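## Task

Load the kit tray at the table's +y end with two L426 parts (the order places them in rack A, bay 1) and one U887 part (the order places it in rack B, bay 2). Racks A, B and C line the table, A being the one farthest from the tray. In every rack, bay 1 is the slot farthest from the tray. One of the two order locations is stale, so trust the part numbers printed on the bins and on the label strips above the bays. Any bin that shifts must go back into its own slot in its own rack, lying flat behind its shelf lip, or the task fails.

## Robot and tools

ROBOT AND FRAME. There are two arms, left_arm and right_arm. Each rides its own carriage on one shared track that runs along y at x = 0. left_rail is always the carriage on the +y side and carries left_arm. right_rail carries right_arm. Each base sits at x = 0, y = its carriage's position_m, z = 0.03 m, facing +x. The scene frame is fixed to the table: the top is z = 0, +x points where the arms face, +y points to their left, and the table starts at x = 0.31 m. Each gripper's fingers point along its own +z and close along its own y. end_effector_position is the spot between the pads when they are shut. The fingertips reach about 33 mm past it (about 9 mm when fully open).

execute_actions(actions, cameras). Actions run in order. Each action can hold "rows", "steps", "until" and rail commands. "rows": up to 15 rows, one per control step (1/30 s). "steps": 1 to 450, default 15, at least one per row. After the last row each arm keeps heading for that row's target. A row is one flat list of 18 numbers in [-1, 1] for both arms: left dx, dy, dz, rx, ry, rz, gripper position, force_limit, speed, then the same nine for the right arm. Always send all 18. The six pose numbers are an offset, not a pose: they count from that arm's Hand target as it stood when the action began, in that Hand target's own axes, and every row counts from that same start, not from the previous row. 1.0 means 0.6 m or 180 degrees; rx, ry, rz form one rotation vector. All zeros re-asks for the Hand target. A new action with the same offset moves the arm further. Gripper position: +1 fully open (140 mm), about -0.8 pads touch, -1 closes until blocked. force_limit from -1 (about 14 N) to +1 (about 58 N) on a slow close; speed from -1 (about 30 mm/s) to +1 (about 250 mm/s); both start at +1. Zero is a real command, so resend an idle gripper's last three numbers. For smooth motion, ramp offsets by about 0.01 per row instead of jumping.

Rails: {"left_rail": {...}} or {"right_rail": {...}} with position_m (absolute y in metres: left_rail -1.1 to 2, right_rail -2 to 1.1), speed_m_s (0.01 to 1), acceleration_factor (0.1 to 1), or {"stop": true} alone. Keep the carriages at least 0.98 m apart. After sending position_m, add an action like {"steps": n, "until": {"left_rail": {"position_status": ["!=", "moving"]}}}. An arm's target travels with its carriage, so let a carriage arrive before aiming its gripper. "until" reads only the rails, with comparisons "=", "!=", "<", "<=", ">", ">=", or {"all": {"status": "ended"}} / {"any": {"status": "ended"}}. Any out-of-range value or unknown name rejects the whole call. An empty actions list just reports state and the scene number.

move(target, speed, blend, stop_force, zero, blocking, cameras). Drives each gripper along a straight line. target is one 18-number row or up to 15 such rows, laid out as above; every row is an offset from the same starting Hand targets. speed: top speed in m/s, 0.002 to 2, default 0.25 (turns at twice that in rad/s). blend: corner rounding in m for a list; 0 stops at each target. stop_force: 10 to 80 N, one value for both arms; the path ends when push against the motion reaches it. Use it only slowly, with a still carriage and no wrist rotation; leave it out when backing off a contact. zero (default true) resets the force reference first. blocking=false returns early; then use wait or stop before sending rows or another move, and a call may hold only one row-less action until the end shows. Paths avoid nothing, including the other arm; do not route near an arm's own base. The result adds a "move:" line: done, off_target, moving, held or fault, plus limits=paced (pose clipped) or limits=held (steps withheld).

wait(seconds 0 to 10) lets the scene run. stop brakes a running move (not rails). zoom_image(camera, region [x0, y0, x1, y1] in pixels, at most 504 by 504) enlarges a camera's latest image. finished_scene(scene 1 or 2) ends the scene for good; only call it when the tray is filled and bins sit correctly. Cameras: cam_high, cam_low, cam_bench_left, cam_bench_right, cam_left_wrist, cam_right_wrist (896x504).

RESULTS. end_effector_position in metres and end_effector_quat_wxyz in the scene frame (may be off by a few cm). Hand target is where the next offsets count from. Joint positions per arm: rail (m), waist, shoulder, elbow, forearm roll, wrist pitch, wrist roll (rad). Joint torques and Flange force (gripper axes, includes held weight, noisy). object_status: 0 moving, 1 blocked while opening, 2 blocked while closing (a grip), 3 reached target or pads met. position_measured is in counts: 3 open, about 139 at 60 mm, 200 at 20 mm, 230 pads together. Rail position_status: moving, done, contact_stop, time_out, stopped, stopped_with_arm, stopped_for_other_arm, stopped_for_other_carriage; position_answer taken or not_taken (resend once still). Wrist depth gives a 7x7 grid of distances in mm. MOTOR HOT warns of an overheating stop.

CAUTIONS. Never let the arms or carriages touch each other; that can end the scene as a failure. Anything leaving the table ends the scene. Each step the command is clipped to 70 mm and 16 degrees from the measured pose. Commanding even slightly past a firm surface, 144 N of outside force, or a joint hitting its torque limit (elbow 152, wrist joints 42.7 N m) stops the arm for 10 s. Grip parts within the fingertip quarter of the pads; pressing tips into a surface folds the fingers. Don't drop parts, release them while moving, knock bins, or hold heavy items off-centre.

Each tool is called after "Emit:" by a JSON object that holds its "method" and its "body".

## Session

Emit:
{"method": "execute_actions", "body": {"actions": []}}

Scene clock: 0.00 s.
left_arm: end_effector_position=(+0.6500, +1.2543, +0.3520) position_measured=3 object_status=3 end_effector_quat_wxyz=(+0.000, +1.000, +0.000, +0.000) | right_arm: end_effector_position=(+0.6500, -0.7135, +0.3520) position_measured=3 object_status=3 end_effector_quat_wxyz=(+0.000, +1.000, +0.000, +0.000)
Joint positions: left_arm=[1.254 -0.053 0.164 1.605 0 1.373 1.518] | right_arm=[-0.713 -0.053 0.164 1.605 0 1.373 1.518]
Joint velocities: within noise
Joint torques (N m): no reading
Flange force (N): no reading
Wrist depth (mm): cam_left_wrist=[- 422 - - - - - / - - - - - - 463 / - - - 468 - - - / - 137 - - - 130 - / - 115 - - 559 123 92 / - - - 558 - 558 93 / - - 604 587 606 - -] | cam_right_wrist=[414 417 432 429 425 429 431 / 460 454 457 460 454 452 448 / 487 482 481 481 478 479 477 / 510 131 505 507 516 138 499 / 85 120 542 540 536 129 92 / - 569 585 575 565 565 - / - 624 617 592 589 610 -]
Hand target: left_arm +0.6500, +1.2543, +0.3520; +0.000, +1.000, +0.000, +0.000 | right_arm +0.6500, -0.7135, +0.3520; +0.000, +1.000, +0.000, +0.000
Tool commands: left_gripper/position=+1.0 left_gripper/force_limit=+1.0 left_gripper/speed=+1.0 right_gripper/position=+1.0 right_gripper/force_limit=+1.0 right_gripper/speed=+1.0
left_rail: position_m=1.254 position_status=done
right_rail: position_m=-0.713 position_status=done

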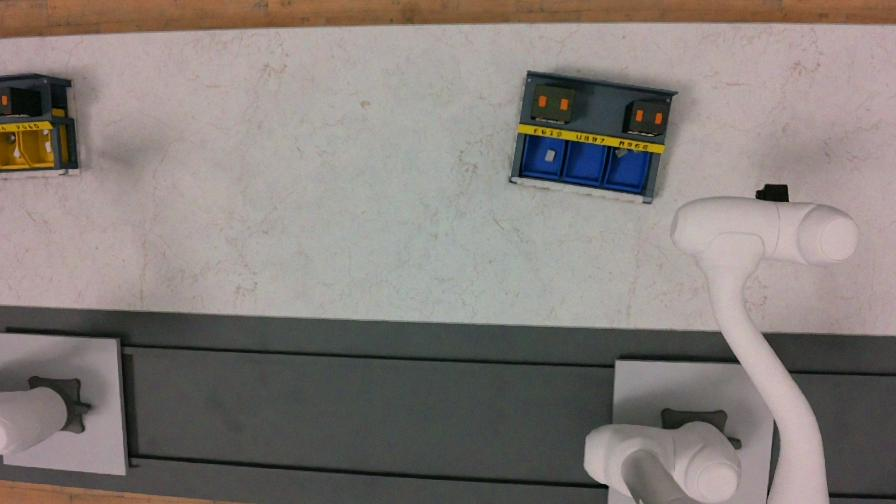

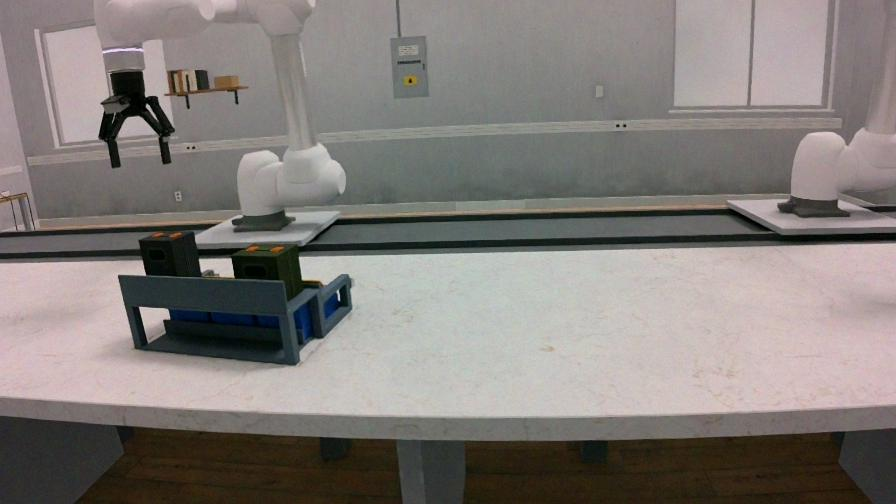

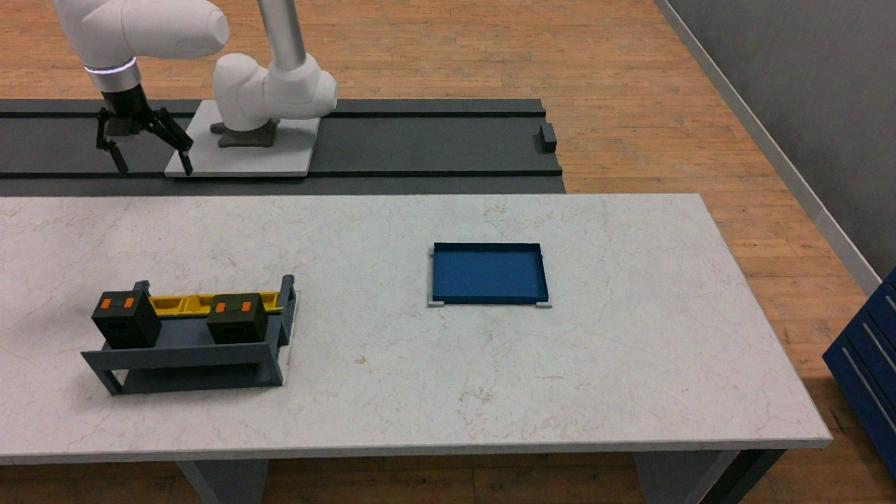

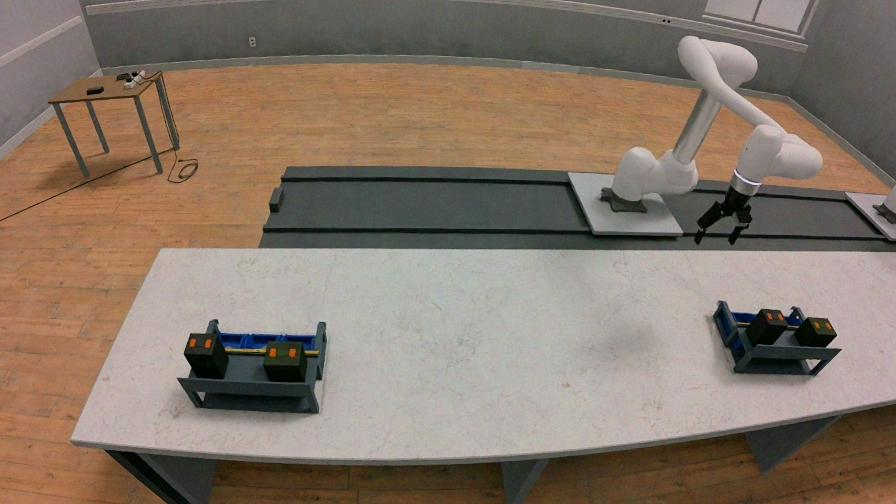

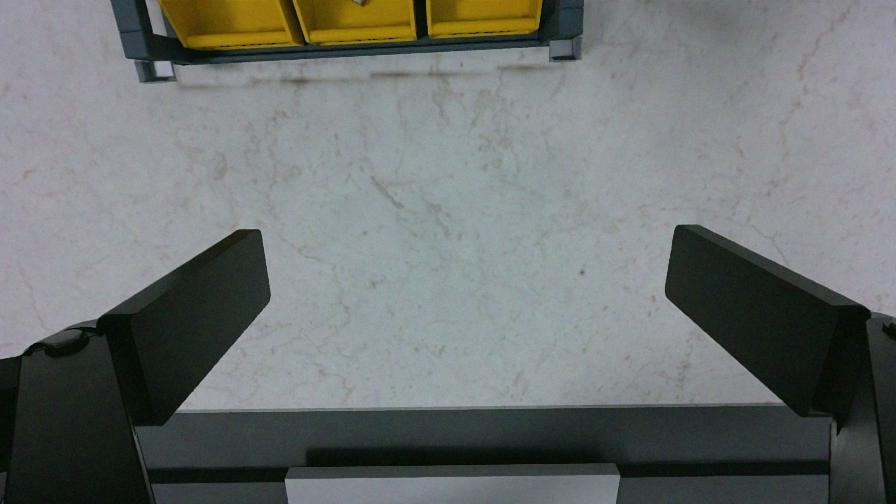

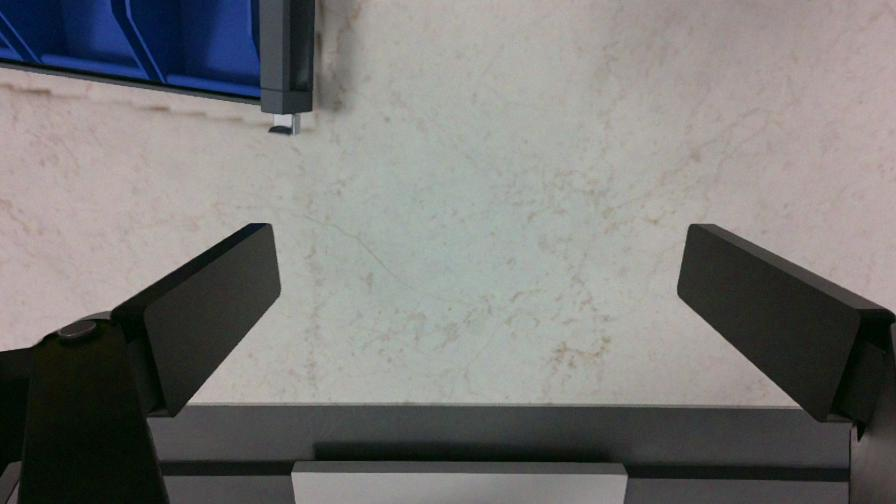

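Emit:
{"method": "zoom_image", "body": {"camera": "cam_high", "region": [500, 60, 690, 210]}}

Emit:
{"method": "zoom_image", "body": {"camera": "cam_bench_right", "region": [170, 300, 340, 420]}}

Emit:
{"method": "zoom_image", "body": {"camera": "cam_bench_right", "region": [700, 290, 850, 385]}}

Scaled by 2.653 from the camera's 896x504 image, which has a finer 1280x720 frame.

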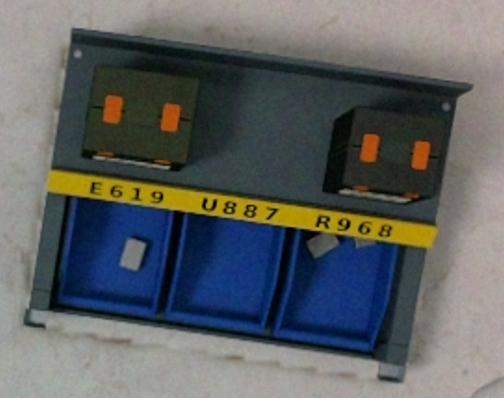

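Scaled by 2.965 from the camera's 896x504 image, which has a finer 1280x720 frame.

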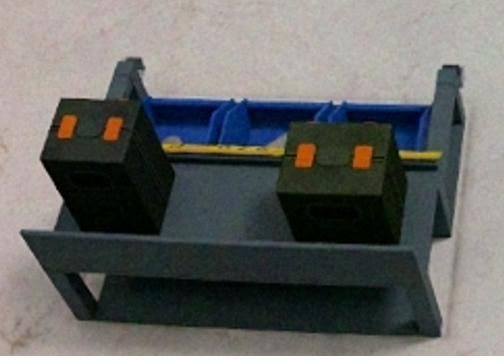

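Scaled by 3.360 from the camera's 896x504 image, which has a finer 1280x720 frame.

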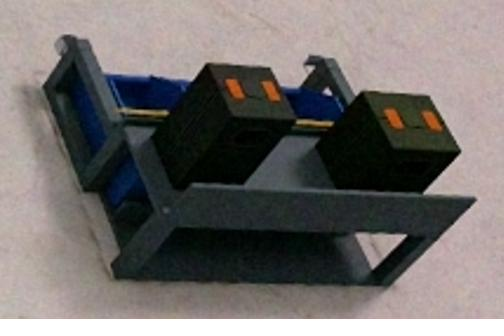

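Emit:
{"method": "execute_actions", "body": {"actions": [{"right_rail":{"position_m":-0.42},"steps":300,"until":{"right_rail":{"position_status":["!=","moving"]}}}], "cameras": ["cam_right_wrist","cam_left_wrist","cam_low","cam_bench_right"]}}

Emit:
{"method": "zoom_image", "body": {"camera": "cam_right_wrist", "region": [200, 0, 700, 300]}}

Scene clock: 18.30 s.
left_arm: end_effector_position=(+0.6500, +1.2543, +0.3520) position_measured=3 object_status=3 end_effector_quat_wxyz=(+0.000, +1.000, +0.000, +0.000) | right_arm: end_effector_position=(+0.6500, -0.4200, +0.3520) position_measured=3 object_status=3 end_effector_quat_wxyz=(+0.000, +1.000, +0.000, +0.000)
Joint positions: left_arm=[1.254 -0.053 0.164 1.605 0 1.373 1.518] | right_arm=[-0.42 -0.053 0.164 1.605 0 1.373 1.518]
Joint torques (N m): left_arm=[-5.2 -59.05 -42.03 4.23 0.35 -0.05] | right_arm=[-2.6 -59.09 -42.39 4.31 -0.48 0.07]
Flange force (N): left_arm=[0.2 -8.1 1.6] | right_arm=[-0.1 -3.7 1.5]
Wrist depth (mm): cam_left_wrist=[- 418 - 435 - - 427 / - - - - - - - / - 470 - - - - - / - 137 498 - - 132 - / - 115 - - - 123 93 / - - - - - - 93 / - - 598 595 581 - -] | cam_right_wrist=[439 429 419 420 414 432 432 / 458 457 456 454 453 452 451 / 486 474 483 481 474 471 475 / 509 130 506 510 492 138 497 / 85 111 534 538 533 129 92 / - 572 575 572 571 569 - / - 629 613 593 583 617 -]
Hand target: left_arm +0.6500, +1.2543, +0.3520; +0.000, +1.000, +0.000, +0.000 | right_arm +0.6500, -0.4200, +0.3520; +0.000, +1.000, +0.000, +0.000
Tool commands: left_gripper/position=+1.0 left_gripper/force_limit=+1.0 left_gripper/speed=+1.0 right_gripper/position=+1.0 right_gripper/force_limit=+1.0 right_gripper/speed=+1.0
left_rail: position_m=1.254 position_status=done
right_rail: position_m=-0.420 position_status=done
Images, in order (width x height): cam_low 896x504, cam_bench_right 896x504, cam_left_wrist 896x504, cam_right_wrist 896x504.

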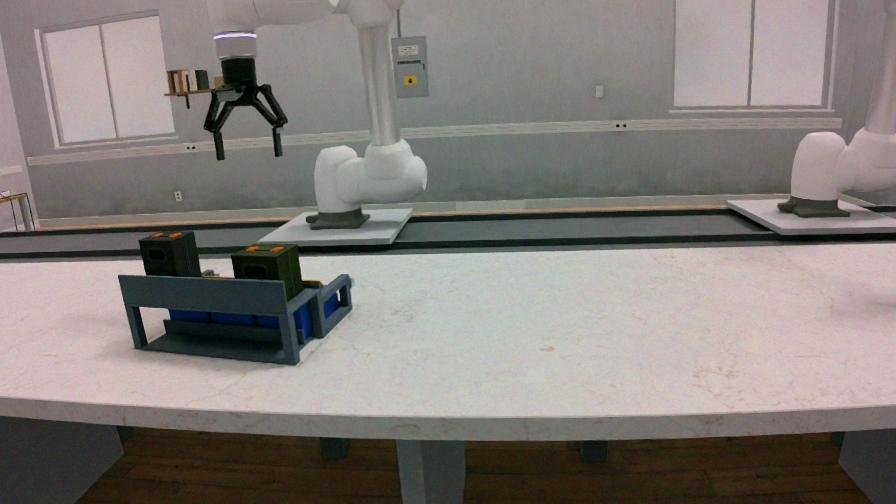

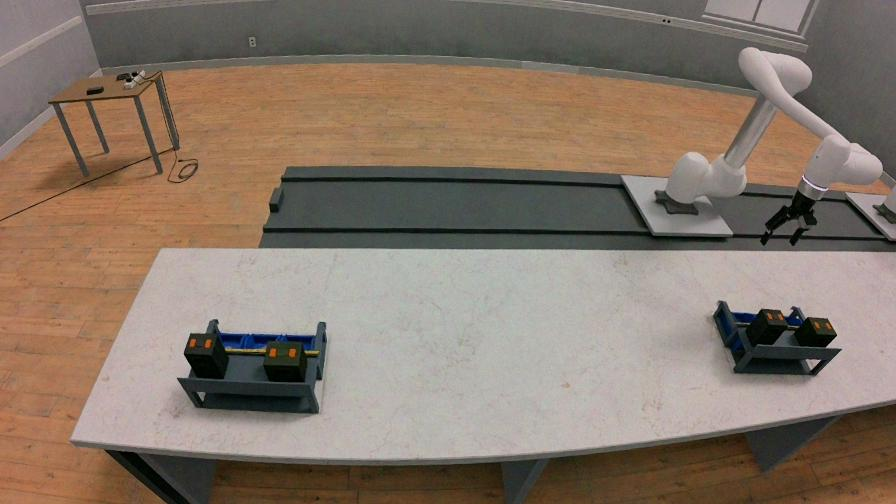

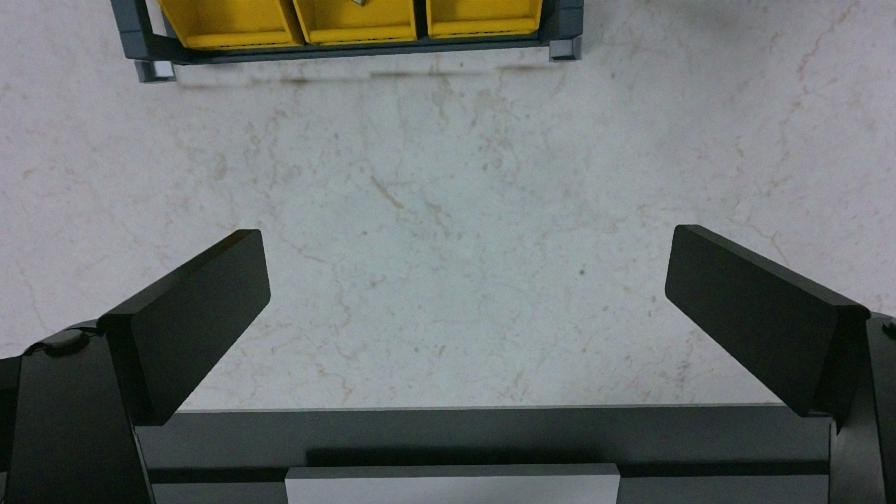

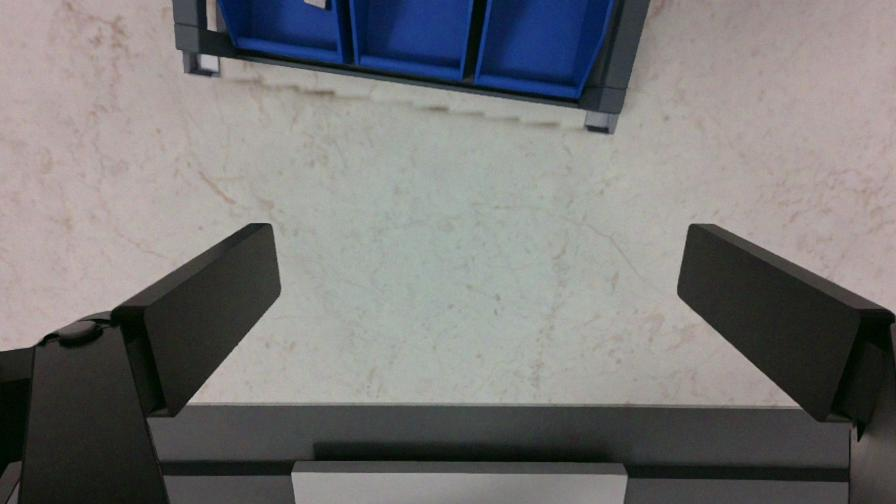

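Scaled by 1.008 from the camera's 896x504 image, which has a finer 1280x720 frame.

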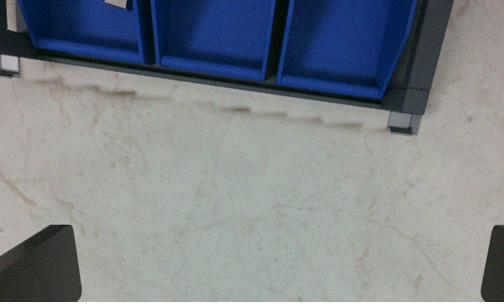

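Emit:
{"method": "move", "body": {"target": [0,0,0,0,0,0,1,1,1,-0.25,0,0,0,0.389,0,1,1,1], "speed": 0.4, "cameras": ["cam_right_wrist"]}}

Emit:
{"method": "zoom_image", "body": {"camera": "cam_right_wrist", "region": [200, 0, 700, 300]}}

Scene clock: 41.77 s.
left_arm: end_effector_position=(+0.6500, +1.2543, +0.3520) position_measured=3 object_status=3 end_effector_quat_wxyz=(+0.000, +1.000, +0.000, +0.000) | right_arm: end_effector_position=(+0.5000, -0.4189, +0.3521) position_measured=3 object_status=3 end_effector_quat_wxyz=(+0.029, +0.822, -0.020, +0.568)
Joint positions: left_arm=[1.254 -0.053 0.164 1.605 0 1.373 1.518] | right_arm=[-0.42 -0.053 -0.529 2.559 0.213 -0.101 1.34]
Joint torques (N m): left_arm=[-5.09 -59.2 -42.01 4.26 0.33 -0.06] | right_arm=[-2.61 10.22 -41.77 3.79 -2.88 0.06]
Flange force (N): left_arm=[0.4 -8.2 1.5] | right_arm=[0.0 0.0 0.0]
Wrist depth (mm): cam_left_wrist=[- 396 398 - 427 - - / - - - - - - - / - - - - - - - / - 134 493 - 481 131 - / - 115 - - 549 123 92 / - - - 597 556 - 93 / - 623 580 588 595 - -] | cam_right_wrist=[2833 2833 - 2562 - 3254 3010 / 2706 2833 2676 2646 3128 2676 2737 / 2094 2209 590 610 825 2024 863 / 653 131 547 599 627 138 690 / 85 111 518 573 569 128 92 / - 461 491 494 497 486 - / - 432 446 432 441 439 -]
Hand target: left_arm +0.6500, +1.2543, +0.3520; +0.000, +1.000, +0.000, +0.000 | right_arm +0.5000, -0.4200, +0.3520; +0.000, +0.819, +0.000, +0.574
Off the commanded pose: left_arm 0.000 m, 0 deg | right_arm 0.001 m, 4 deg.
left_rail: position_m=1.254 position_status=done
right_rail: position_m=-0.420 position_status=done
move: off_target (right_arm)
Images, in order (width x height): cam_right_wrist 896x504.

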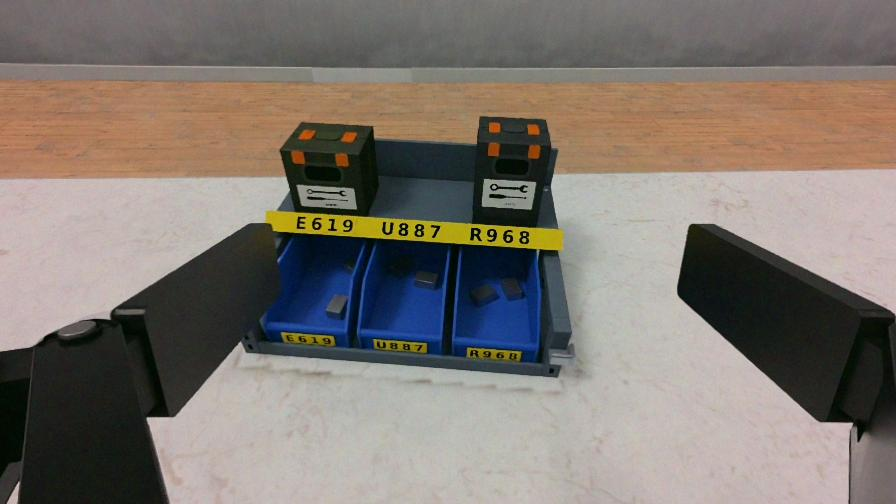

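Scaled by 1.008 from the camera's 896x504 image, which has a finer 1280x720 frame.

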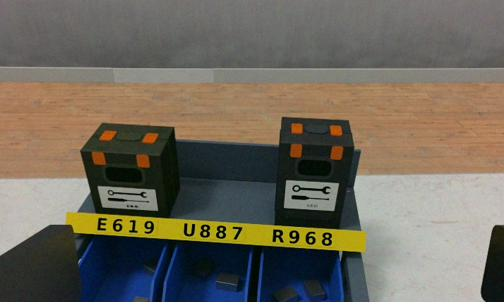

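Emit:
{"method": "zoom_image", "body": {"camera": "cam_right_wrist", "region": [230, 200, 590, 390]}}

Emit:
{"method": "execute_actions", "body": {"actions": [{"right_rail":{"position_m":-1.95},"steps":300,"until":{"right_rail":{"position_status":["!=","moving"]}}}], "cameras": ["cam_right_wrist"]}}

Emit:
{"method": "zoom_image", "body": {"camera": "cam_right_wrist", "region": [200, 200, 600, 400]}}

Scaled by 1.400 from the camera's 896x504 image, which has a finer 1280x720 frame.

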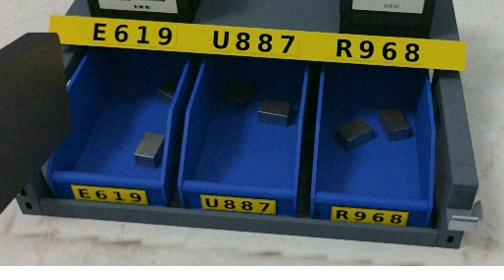

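Scene clock: 52.97 s.
left_arm: end_effector_position=(+0.6500, +1.2543, +0.3520) position_measured=3 object_status=3 end_effector_quat_wxyz=(+0.000, +1.000, +0.000, +0.000) | right_arm: end_effector_position=(+0.5000, -1.9499, +0.3520) position_measured=3 object_status=3 end_effector_quat_wxyz=(+0.000, +0.819, +0.000, +0.574)
Joint positions: left_arm=[1.254 -0.053 0.164 1.605 0 1.373 1.518] | right_arm=[-1.95 -0.185 -0.534 2.569 -1.009 -0.206 2.506]
Joint torques (N m): left_arm=[-5.14 -59.18 -42.03 4.22 0.33 -0.02] | right_arm=[-2.62 12.78 -39.44 2.51 -1.94 0.07]
Flange force (N): left_arm=[0.2 -8.4 1.5] | right_arm=[0.0 0.0 0.0]
Wrist depth (mm): cam_left_wrist=[- 394 406 379 - - - / - - - - - - 460 / - - - - 465 487 - / - 136 - - - 130 - / - 115 - 548 - 123 92 / - - - 580 - - 93 / - - 584 588 592 - -] | cam_right_wrist=[3392 - - - - - 4225 / 2901 2800 3345 2676 2646 2800 2768 / 860 2361 816 2209 579 576 2294 / 682 130 688 660 608 138 665 / 85 120 598 573 549 121 92 / - 470 482 498 494 484 - / - 435 436 434 435 435 -]
Hand target: left_arm +0.6500, +1.2543, +0.3520; +0.000, +1.000, +0.000, +0.000 | right_arm +0.5000, -1.9499, +0.3520; +0.000, +0.819, +0.000, +0.574
Tool commands: left_gripper/position=+1.0 left_gripper/force_limit=+1.0 left_gripper/speed=+1.0 right_gripper/position=+1.0 right_gripper/force_limit=+1.0 right_gripper/speed=+1.0
Off the commanded pose: left_arm 0.000 m, 0 deg | right_arm 0.000 m, 0 deg.
left_rail: position_m=1.254 position_status=done
right_rail: position_m=-1.950 position_status=done
Images, in order (width x height): cam_right_wrist 896x504.

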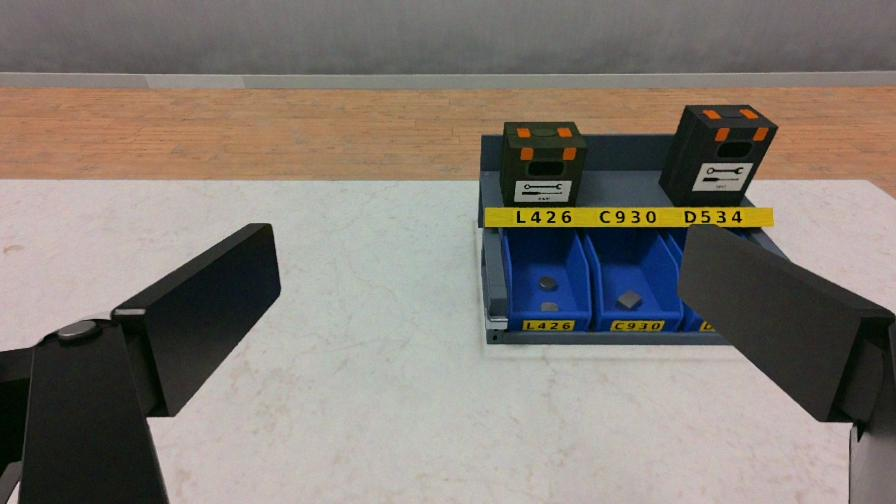

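Scaled by 1.260 from the camera's 896x504 image, which has a finer 1280x720 frame.

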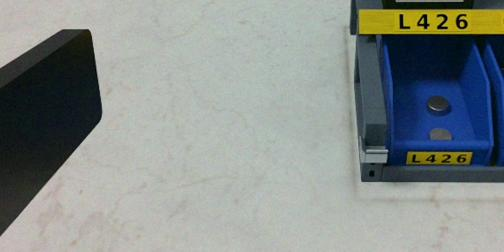

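Emit:
{"method": "execute_actions", "body": {"actions": [{"right_rail":{"position_m":-2.0},"steps":300,"until":{"right_rail":{"position_status":["!=","moving"]}}}], "cameras": []}}

Emit:
{"method": "move", "body": {"target": [0,0,0,0,0,0,1,1,1,-0.01,0.15,0.217,0,-0.139,0,1,1,1], "speed": 0.3, "cameras": ["cam_right_wrist"]}}

Emit:
{"method": "zoom_image", "body": {"camera": "cam_right_wrist", "region": [250, 0, 650, 230]}}

Scene clock: 84.67 s.
left_arm: end_effector_position=(+0.6500, +1.2543, +0.3520) position_measured=3 object_status=3 end_effector_quat_wxyz=(+0.000, +1.000, +0.000, +0.000) | right_arm: end_effector_position=(+0.5000, -1.9998, +0.3520) position_measured=3 object_status=3 end_effector_quat_wxyz=(+0.000, +0.819, +0.000, +0.574)
Joint positions: left_arm=[1.254 -0.053 0.164 1.605 0 1.373 1.518] | right_arm=[-2 -0.185 -0.534 2.569 -1.009 -0.206 2.506]
Joint torques (N m): left_arm=[-5.18 -59.05 -42.13 4.26 0.31 -0.09] | right_arm=[-2.5 13.09 -39.47 2.47 -1.93 0.04]
Flange force (N): left_arm=[0.0 -8.3 1.7] | right_arm=[0.0 0.0 0.0]
Wrist depth (mm): cam_left_wrist=[- 403 421 - - - 441 / - 450 - - - - - / - - 489 - - - - / - 136 - - - 132 - / - 115 - - - 123 93 / - 548 - 607 - - 93 / - 691 597 588 597 - -] | cam_right_wrist=[2937 - 2646 - 2384 3254 2562 / 2706 2901 2937 3440 2867 2676 2800 / 839 854 2535 567 596 582 2189 / 684 131 665 644 568 138 649 / 85 111 - 547 529 129 92 / - 103 494 494 497 482 - / - 436 437 435 432 435 -]
Hand target: left_arm +0.6500, +1.2543, +0.3520; +0.000, +1.000, +0.000, +0.000 | right_arm +0.5000, -1.9998, +0.3520; +0.000, +0.819, +0.000, +0.574
Tool commands: left_gripper/position=+1.0 left_gripper/force_limit=+1.0 left_gripper/speed=+1.0 right_gripper/position=+1.0 right_gripper/force_limit=+1.0 right_gripper/speed=+1.0
Off the commanded pose: left_arm 0.000 m, 0 deg | right_arm 0.000 m, 0 deg.
left_rail: position_m=1.254 position_status=done
right_rail: position_m=-2.000 position_status=done
No camera images: "cameras" was empty.

Scene clock: 86.50 s.
left_arm: end_effector_position=(+0.6500, +1.2543, +0.3520) position_measured=3 object_status=3 end_effector_quat_wxyz=(+0.000, +1.000, +0.000, +0.000) | right_arm: end_effector_position=(+0.6203, -2.0898, +0.3019) position_measured=3 object_status=3 end_effector_quat_wxyz=(+0.000, +0.924, +0.000, +0.383)
Joint positions: left_arm=[1.254 -0.053 0.164 1.605 0 1.373 1.518] | right_arm=[-2 -0.317 -0.166 2.214 -2.537 -0.398 3.918]
Joint torques (N m): left_arm=[-5.17 -58.99 -42.01 4.24 0.34 -0.05] | right_arm=[-2.61 -22.03 -39.02 -2.74 0.93 0.1]
Flange force (N): left_arm=[0.3 -7.4 1.5] | right_arm=[0.0 0.0 0.0]
Wrist depth (mm): cam_left_wrist=[- 390 394 423 373 - - / - - - - - - - / - - - - - - - / - 136 - - 497 132 - / - 115 - 516 - 124 92 / - - - - - - 93 / - - 598 585 597 - -] | cam_right_wrist=[607 616 616 393 - 579 589 / 561 568 563 422 419 459 567 / 513 510 506 502 493 470 503 / 477 131 467 458 459 138 469 / 85 120 439 442 439 120 92 / - 400 410 407 410 405 - / - 388 388 388 381 386 -]
Hand target: left_arm +0.6500, +1.2543, +0.3520; +0.000, +1.000, +0.000, +0.000 | right_arm +0.6203, -2.0898, +0.3019; +0.000, +0.924, +0.000, +0.383
Off the commanded pose: left_arm 0.000 m, 0 deg | right_arm 0.000 m, 0 deg.
left_rail: position_m=1.254 position_status=done
right_rail: position_m=-2.000 position_status=done
move: done
Images, in order (width x height): cam_right_wrist 896x504.

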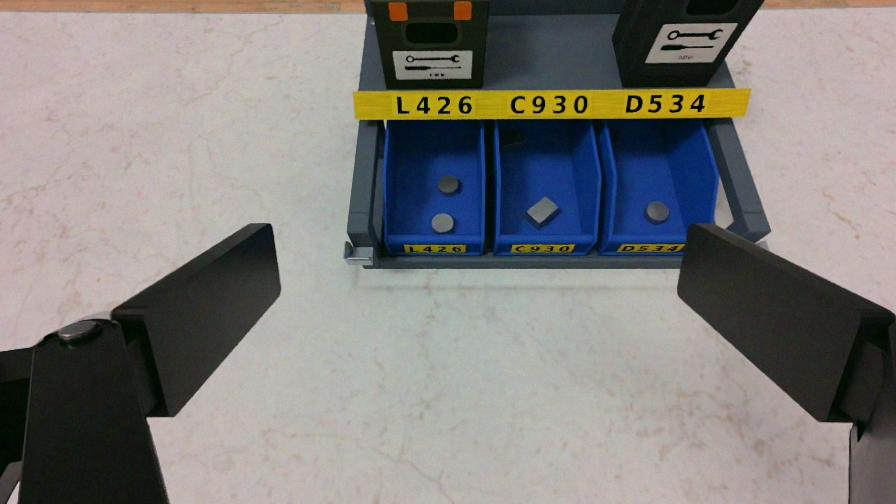

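Scaled by 1.260 from the camera's 896x504 image, which has a finer 1280x720 frame.

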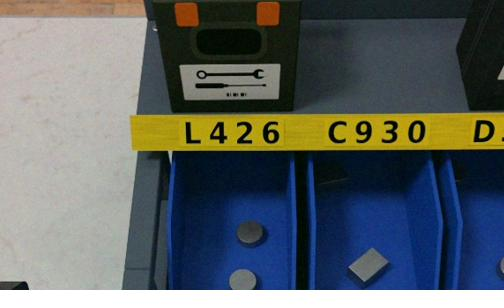

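Emit:
{"method": "move", "body": {"target": [0,0,0,0,0,0,1,1,1,-0.035,0,0.365,0,-0.167,0,-0.15,1,0], "speed": 0.25, "cameras": ["cam_right_wrist"]}}

Scene clock: 119.17 s.
left_arm: end_effector_position=(+0.6500, +1.2543, +0.3520) position_measured=3 object_status=3 end_effector_quat_wxyz=(+0.000, +1.000, +0.000, +0.000) | right_arm: end_effector_position=(+0.7603, -2.0898, +0.1322) position_measured=148 object_status=3 end_effector_quat_wxyz=(+0.000, +0.992, +0.000, +0.130)
Joint positions: left_arm=[1.254 -0.053 0.164 1.605 0 1.373 1.518] | right_arm=[-2 -0.183 0.354 1.806 -3.071 -0.726 4.482]
Joint torques (N m): left_arm=[-5.04 -59.31 -42.07 4.24 0.36 -0.03] | right_arm=[-2.26 -72.95 -36.62 -3.62 0.34 0.08]
Flange force (N): left_arm=[0.7 -8.1 1.8] | right_arm=[-0.8 -3.7 3.2]
Wrist depth (mm): cam_left_wrist=[- 374 423 416 - - - / - - - - - - - / - - - - - - - / - 136 - 490 - 130 515 / - 115 541 - - 123 97 / - - - - 590 - 93 / - - 592 592 598 - -] | cam_right_wrist=[266 264 250 256 252 245 251 / 270 268 199 258 255 245 255 / 274 272 198 261 261 244 257 / 279 276 129 268 149 265 272 / 280 91 94 277 127 90 273 / - 69 - 281 - - 68 / - 65 - 285 284 - 66]
Hand target: left_arm +0.6500, +1.2543, +0.3520; +0.000, +1.000, +0.000, +0.000 | right_arm +0.7603, -2.0898, +0.1322; +0.000, +0.992, +0.000, +0.130
Off the commanded pose: left_arm 0.000 m, 0 deg | right_arm 0.000 m, 0 deg.
left_rail: position_m=1.254 position_status=done
right_rail: position_m=-2.000 position_status=done
move: done
Images, in order (width x height): cam_right_wrist 896x504.

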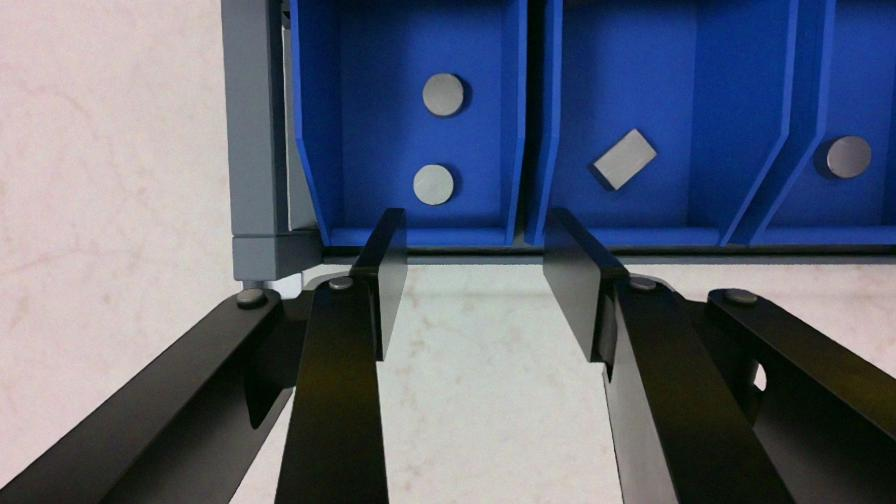

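Emit:
{"method": "move", "body": {"target": [0,0,0,0,0,0,1,1,1,0.104,-0.0265,0.0487,0,0.0556,0,-0.34,1,0], "speed": 0.2, "cameras": ["cam_right_wrist"]}}

Scene clock: 157.47 s.
left_arm: end_effector_position=(+0.6500, +1.2543, +0.3520) position_measured=3 object_status=3 end_effector_quat_wxyz=(+0.000, +1.000, +0.000, +0.000) | right_arm: end_effector_position=(+0.8281, -2.0739, +0.1200) position_measured=172 object_status=3 end_effector_quat_wxyz=(+0.000, +0.976, +0.000, +0.216)
Joint positions: left_arm=[1.254 -0.053 0.164 1.605 0 1.373 1.518] | right_arm=[-2 -0.157 0.4 1.807 -3.005 -0.508 4.451]
Joint torques (N m): left_arm=[-5.14 -59.16 -41.99 4.23 0.34 -0.04] | right_arm=[-2.23 -76 -35.39 -3.42 0.77 0.09]
Flange force (N): left_arm=[0.6 -8.2 1.6] | right_arm=[-1.0 -3.1 2.7]
Wrist depth (mm): cam_left_wrist=[- 385 411 - - - - / 450 472 - - - - - / - - - - - - 510 / - 134 - - - 131 - / - 115 - - - 123 92 / - - - - - - 93 / - - 584 591 577 - -] | cam_right_wrist=[278 276 142 142 143 - - / 272 272 158 158 158 154 153 / 269 268 167 166 166 238 183 / 265 263 179 252 182 251 190 / 261 262 91 249 96 85 191 / 259 - - 234 71 76 67 / - - - 251 - - 66]
Hand target: left_arm +0.6500, +1.2543, +0.3520; +0.000, +1.000, +0.000, +0.000 | right_arm +0.8282, -2.0739, +0.1200; +0.000, +0.976, +0.000, +0.216
Off the commanded pose: left_arm 0.000 m, 0 deg | right_arm 0.000 m, 0 deg.
left_rail: position_m=1.254 position_status=done
right_rail: position_m=-2.000 position_status=done
move: done
Images, in order (width x height): cam_right_wrist 896x504.

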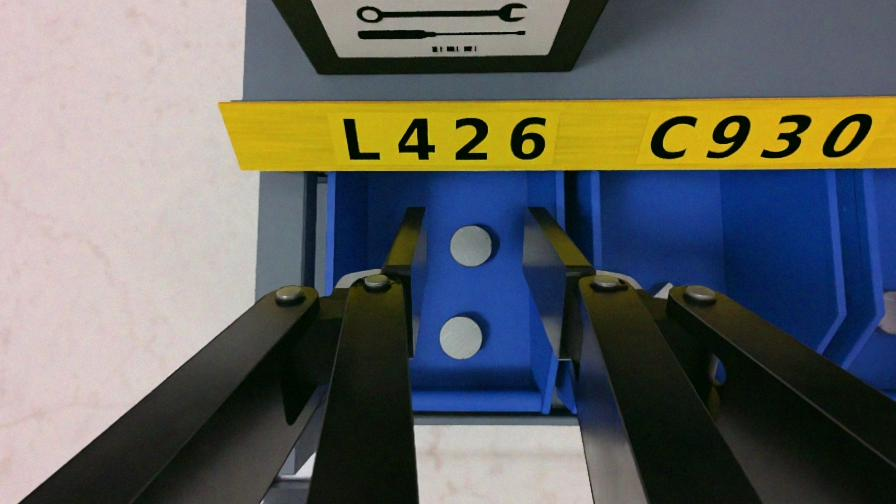

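Emit:
{"method": "move", "body": {"target": [0,0,0,0,0,0,1,1,1,-0.053,0.0033,0.1133,0,0,0,-0.34,1,0], "speed": 0.08, "stop_force": 15, "cameras": ["cam_right_wrist"]}}

Scene clock: 169.27 s.
left_arm: end_effector_position=(+0.6500, +1.2543, +0.3520) position_measured=3 object_status=3 end_effector_quat_wxyz=(+0.000, +1.000, +0.000, +0.000) | right_arm: end_effector_position=(+0.8280, -2.0759, +0.0450) position_measured=172 object_status=3 end_effector_quat_wxyz=(+0.000, +0.976, +0.000, +0.216)
Joint positions: left_arm=[1.254 -0.053 0.164 1.605 0 1.373 1.518] | right_arm=[-2 -0.16 0.481 1.852 -2.961 -0.384 4.4]
Joint torques (N m): left_arm=[-5.07 -59.24 -42.01 4.27 0.31 -0.07] | right_arm=[-2.15 -69.19 -27.42 -2.99 0.17 0.11]
Flange force (N): left_arm=[0.6 -8.6 1.6] | right_arm=[0.8 -3.4 -12.0]
Wrist depth (mm): cam_left_wrist=[- 406 - 398 437 - - / - 434 - - - - - / - - - - 486 - - / - 137 - - 511 131 - / - 115 - - - 123 93 / - - - - 609 - 93 / - 607 574 604 590 628 -] | cam_right_wrist=[91 91 88 88 88 90 88 / 196 114 187 186 183 183 179 / 193 108 183 182 182 181 180 / 190 106 177 179 141 177 178 / 188 104 91 173 96 85 172 / - - - 174 71 76 67 / - - - 147 - - 66]
Hand target: left_arm +0.6500, +1.2543, +0.3520; +0.000, +1.000, +0.000, +0.000 | right_arm +0.8280, -2.0759, +0.0450; +0.000, +0.976, +0.000, +0.216
Off the commanded pose: left_arm 0.000 m, 0 deg | right_arm 0.000 m, 0 deg.
left_rail: position_m=1.254 position_status=done
right_rail: position_m=-2.000 position_status=done
move: done
Images, in order (width x height): cam_right_wrist 896x504.

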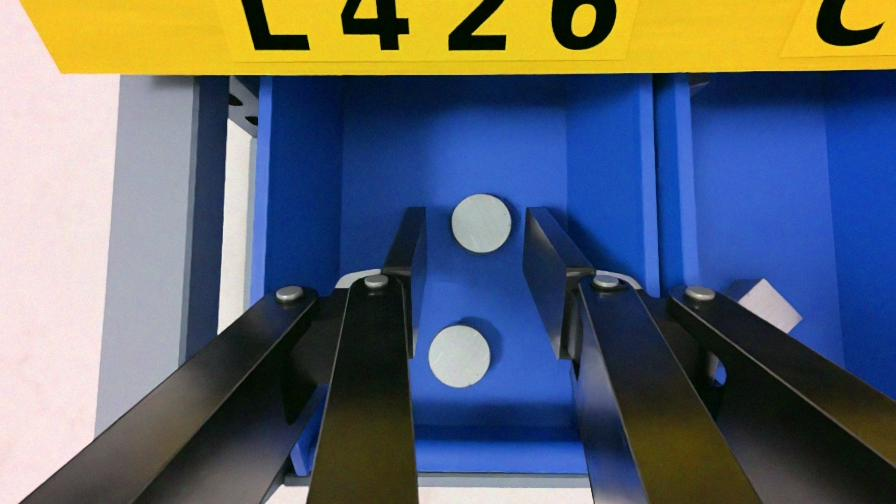

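Emit:
{"method": "move", "body": {"target": [[0,0,0,0,0,0,1,1,1,0.002,0,-0.0045,0,0,0,-0.34,1,-1],[0,0,0,0,0,0,1,1,1,0.002,0,-0.0045,0,0,0,-1,-0.2,-1]], "speed": 0.03, "cameras": ["cam_right_wrist"]}}

Scene clock: 181.23 s.
left_arm: end_effector_position=(+0.6500, +1.2543, +0.3520) position_measured=3 object_status=3 end_effector_quat_wxyz=(+0.000, +1.000, +0.000, +0.000) | right_arm: end_effector_position=(+0.8280, -2.0759, +0.0480) position_measured=231 object_status=0 end_effector_quat_wxyz=(+0.000, +0.976, +0.000, +0.216)
Joint positions: left_arm=[1.254 -0.053 0.164 1.605 0 1.373 1.518] | right_arm=[-2 -0.16 0.477 1.851 -2.963 -0.389 4.402]
Joint torques (N m): left_arm=[-5.13 -59.07 -42.06 4.24 0.33 -0.06] | right_arm=[-2.4 -78.77 -31.43 -3.13 0.67 0.07]
Flange force (N): left_arm=[0.8 -8.2 2.0] | right_arm=[-1.1 -3.7 1.7]
Wrist depth (mm): cam_left_wrist=[426 415 412 409 - - - / - - - - - - - / 484 - - - 465 - - / - 135 - - - 131 - / - 115 - - - 123 93 / - - - 592 659 - 93 / - - 595 592 588 622 -] | cam_right_wrist=[91 92 90 90 90 90 89 / 199 111 134 188 169 186 179 / 197 110 153 185 184 184 183 / 194 108 182 144 184 181 180 / 190 107 85 90 90 163 177 / 187 105 68 - - 73 172 / - - 65 - - 68 -]
Hand target: left_arm +0.6500, +1.2543, +0.3520; +0.000, +1.000, +0.000, +0.000 | right_arm +0.8280, -2.0759, +0.0479; +0.000, +0.976, +0.000, +0.216
Off the commanded pose: left_arm 0.000 m, 0 deg | right_arm 0.000 m, 0 deg.
left_rail: position_m=1.254 position_status=done
right_rail: position_m=-2.000 position_status=done
move: done
Images, in order (width x height): cam_right_wrist 896x504.

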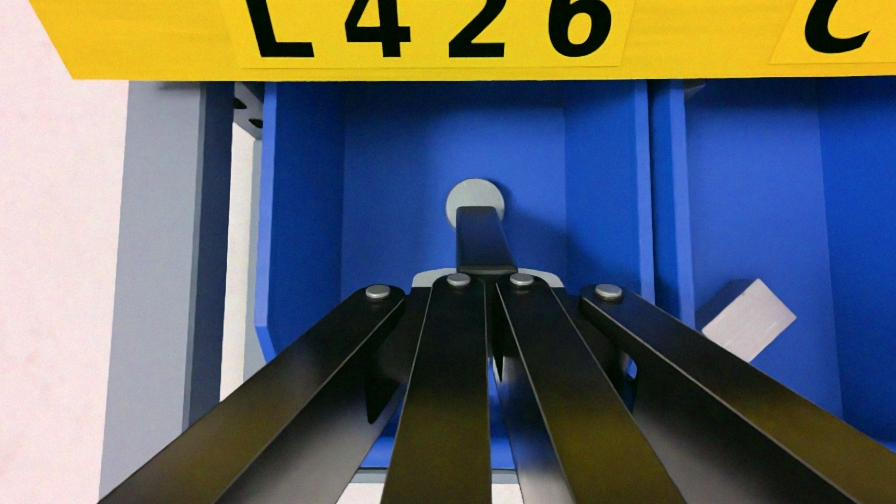

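Emit:
{"method": "move", "body": {"target": [[0,0,0,0,0,0,1,1,1,0.0212,0,-0.0453,0,0,0,-1,-0.2,-1],[0,0,0,0,0,0,1,1,1,0.0445,0,-0.0343,0,-0.0556,0,-0.34,1,0],[0,0,0,0,0,0,1,1,1,0.0227,0,0.0125,0,-0.0556,0,-0.34,1,0]], "speed": 0.08, "cameras": ["cam_right_wrist"]}}

Scene clock: 226.37 s.
left_arm: end_effector_position=(+0.6500, +1.2543, +0.3520) position_measured=3 object_status=3 end_effector_quat_wxyz=(+0.000, +1.000, +0.000, +0.000) | right_arm: end_effector_position=(+0.8435, -2.0759, +0.0469) position_measured=172 object_status=3 end_effector_quat_wxyz=(+0.000, +0.992, +0.000, +0.130)
Joint positions: left_arm=[1.254 -0.053 0.164 1.605 0 1.373 1.518] | right_arm=[-2 -0.145 0.544 1.692 -3.08 -0.649 4.523]
Joint torques (N m): left_arm=[-5.15 -59 -42.03 4.23 0.32 -0.03] | right_arm=[-2.28 -88.25 -34.4 -3.52 0.31 0.08]
Flange force (N): left_arm=[0.0 -8.4 1.5] | right_arm=[-1.3 -3.2 2.1]
Wrist depth (mm): cam_left_wrist=[- 405 415 411 407 - - / - - - - 440 - - / - - 463 - - - - / - 135 - - 483 131 - / - 115 548 - - 123 93 / - - 550 577 574 - 93 / - - 591 601 592 - -] | cam_right_wrist=[- 76 70 84 75 84 83 / - 75 75 75 - 75 77 / 89 89 88 88 88 88 88 / 191 107 136 170 142 178 179 / 194 107 91 182 96 85 171 / - - - 185 71 76 67 / - - - 157 - - 66]
Hand target: left_arm +0.6500, +1.2543, +0.3520; +0.000, +1.000, +0.000, +0.000 | right_arm +0.8435, -2.0759, +0.0469; +0.000, +0.992, +0.000, +0.130
Off the commanded pose: left_arm 0.000 m, 0 deg | right_arm 0.000 m, 0 deg.
left_rail: position_m=1.254 position_status=done
right_rail: position_m=-2.000 position_status=done
move: done
Images, in order (width x height): cam_right_wrist 896x504.

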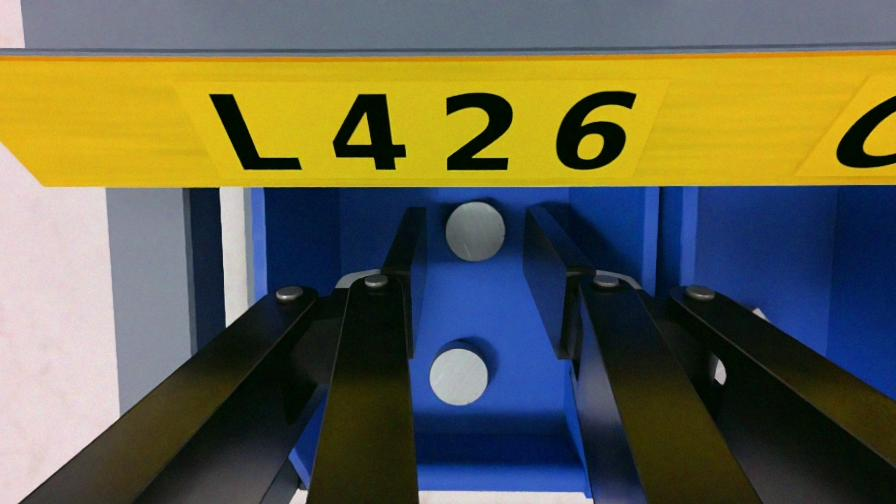

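Emit:
{"method": "move", "body": {"target": [0,0,0,0,0,0,1,1,1,-0.0012,0,0.0045,0,0,0,-0.34,1,0], "speed": 0.02, "cameras": []}}

Emit:
{"method": "move", "body": {"target": [0,0,0,0,0,0,1,1,1,0,0,0,0,0,0,-1,-0.2,-1], "cameras": ["cam_right_wrist"]}}

Scene clock: 233.67 s.
left_arm: end_effector_position=(+0.6500, +1.2543, +0.3520) position_measured=3 object_status=3 end_effector_quat_wxyz=(+0.000, +1.000, +0.000, +0.000) | right_arm: end_effector_position=(+0.8435, -2.0759, +0.0442) position_measured=172 object_status=3 end_effector_quat_wxyz=(+0.000, +0.992, +0.000, +0.130)
Joint positions: left_arm=[1.254 -0.053 0.164 1.605 0 1.373 1.518] | right_arm=[-2 -0.145 0.547 1.693 -3.079 -0.644 4.522]
Joint torques (N m): left_arm=[-4.92 -58.99 -41.99 4.24 0.33 -0.03] | right_arm=[-2.21 -71.39 -25.59 -3.04 -0.25 0.15]
Flange force (N): left_arm=[0.2 -8.1 1.5] | right_arm=[1.6 -3.3 -18.4]
Wrist depth (mm): cam_left_wrist=[- 379 392 - - - - / - - - - - - - / - - - - - - - / - 135 - - 525 131 - / - 115 - - 511 123 93 / - - - - - - 93 / - 650 598 582 588 657 -] | cam_right_wrist=[- 82 73 82 73 73 81 / - 73 73 73 - 74 74 / 87 86 86 163 85 85 85 / 188 104 154 168 141 176 176 / 191 105 91 181 96 85 171 / - - - 183 71 76 67 / - - - 157 - - 66]
Hand target: left_arm +0.6500, +1.2543, +0.3520; +0.000, +1.000, +0.000, +0.000 | right_arm +0.8435, -2.0759, +0.0441; +0.000, +0.992, +0.000, +0.130
Off the commanded pose: left_arm 0.000 m, 0 deg | right_arm 0.000 m, 0 deg.
left_rail: position_m=1.254 position_status=done
right_rail: position_m=-2.000 position_status=done
move: done
No camera images: "cameras" was empty.

Scene clock: 234.40 s.
left_arm: end_effector_position=(+0.6500, +1.2543, +0.3520) position_measured=3 object_status=3 end_effector_quat_wxyz=(+0.000, +1.000, +0.000, +0.000) | right_arm: end_effector_position=(+0.8435, -2.0759, +0.0442) position_measured=195 object_status=2 end_effector_quat_wxyz=(+0.000, +0.992, +0.000, +0.130)
Joint positions: left_arm=[1.254 -0.053 0.164 1.605 0 1.373 1.518] | right_arm=[-2 -0.145 0.547 1.693 -3.079 -0.644 4.522]
Joint torques (N m): left_arm=[-5.09 -59.16 -42.05 4.24 0.32 -0.03] | right_arm=[7.6 -56.85 -17.12 -0.54 -1.18 0.31]
Flange force (N): left_arm=[0.2 -8.1 1.5] | right_arm=[4.2 8.3 -35.9]
Wrist depth (mm): cam_left_wrist=[- 394 381 - 439 - - / - - - - 440 - - / - - - - - - - / - 135 - - - 131 - / - 115 - - - 123 93 / - - - 571 612 - 93 / - 594 587 584 584 - -] | cam_right_wrist=[- 83 74 69 73 73 - / - 74 73 73 - 74 74 / 87 86 83 163 86 85 85 / 188 104 177 168 144 176 176 / 192 106 91 180 90 85 178 / - 62 68 183 67 - 67 / - - - 156 - - -]
Hand target: left_arm +0.6500, +1.2543, +0.3520; +0.000, +1.000, +0.000, +0.000 | right_arm +0.8435, -2.0759, +0.0441; +0.000, +0.992, +0.000, +0.130
Off the commanded pose: left_arm 0.000 m, 0 deg | right_arm 0.000 m, 0 deg.
left_rail: position_m=1.254 position_status=done
right_rail: position_m=-2.000 position_status=done
move: done
Images, in order (width x height): cam_right_wrist 896x504.

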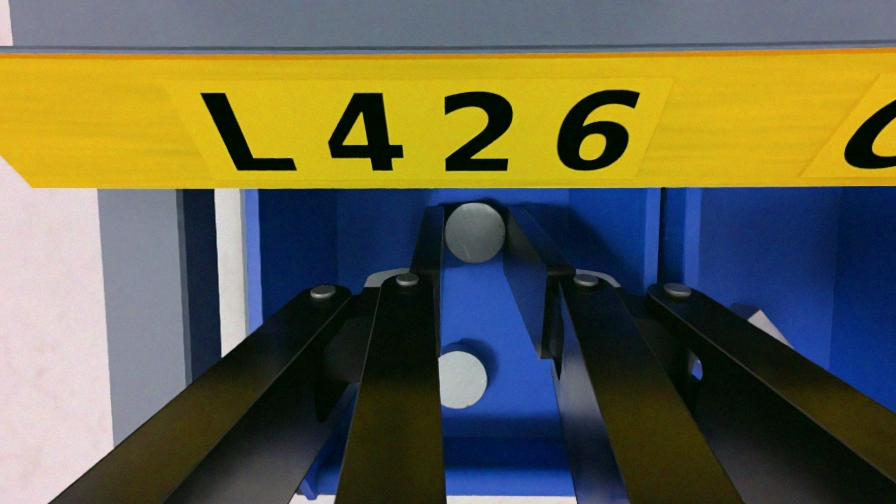

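Emit:
{"method": "move", "body": {"target": [[0,0,0,0,0,0,1,1,1,0.052,0,-0.193,0,0,0,-1,-0.2,-1],[0,0,0,0,0,0,1,1,1,-0.155,0,-0.387,0,0,0,-1,-0.2,-1]], "speed": [0.08,0.2], "blend": 0.02, "cameras": ["cam_right_wrist"]}}

Scene clock: 242.93 s.
left_arm: end_effector_position=(+0.6500, +1.2543, +0.3520) position_measured=3 object_status=3 end_effector_quat_wxyz=(+0.000, +1.000, +0.000, +0.000) | right_arm: end_effector_position=(+0.6938, -2.0759, +0.2444) position_measured=196 object_status=2 end_effector_quat_wxyz=(+0.000, +0.992, +0.000, +0.130)
Joint positions: left_arm=[1.254 -0.053 0.164 1.605 0 1.373 1.518] | right_arm=[-2 -0.181 0.165 1.827 -3.082 -0.894 4.5]
Joint torques (N m): left_arm=[-5.06 -59.28 -41.99 4.23 0.33 -0.05] | right_arm=[-2.38 -57.02 -40.25 -4.02 0.33 0.05]
Flange force (N): left_arm=[0.4 -8.3 1.4] | right_arm=[-1.3 -4.0 2.7]
Wrist depth (mm): cam_left_wrist=[- 390 385 - - - - / - 456 - - - - - / - - - - - - - / - 134 - - - 132 - / - 115 - - 557 124 93 / - - - - 582 - 93 / - - 609 591 590 - -] | cam_right_wrist=[375 371 368 361 358 343 326 / 375 377 358 364 363 343 326 / 383 381 382 380 379 376 377 / 389 388 381 168 380 381 382 / 395 393 90 97 90 84 385 / 400 - 68 393 67 - 385 / - - - - - - -]
Hand target: left_arm +0.6500, +1.2543, +0.3520; +0.000, +1.000, +0.000, +0.000 | right_arm +0.6938, -2.0759, +0.2445; +0.000, +0.992, +0.000, +0.130
Off the commanded pose: left_arm 0.000 m, 0 deg | right_arm 0.000 m, 0 deg.
left_rail: position_m=1.254 position_status=done
right_rail: position_m=-2.000 position_status=done
move: done
Images, in order (width x height): cam_right_wrist 896x504.

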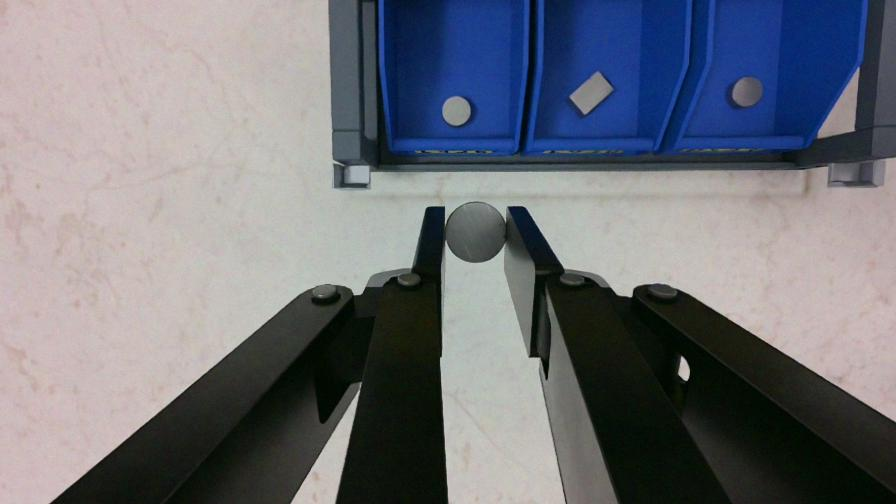

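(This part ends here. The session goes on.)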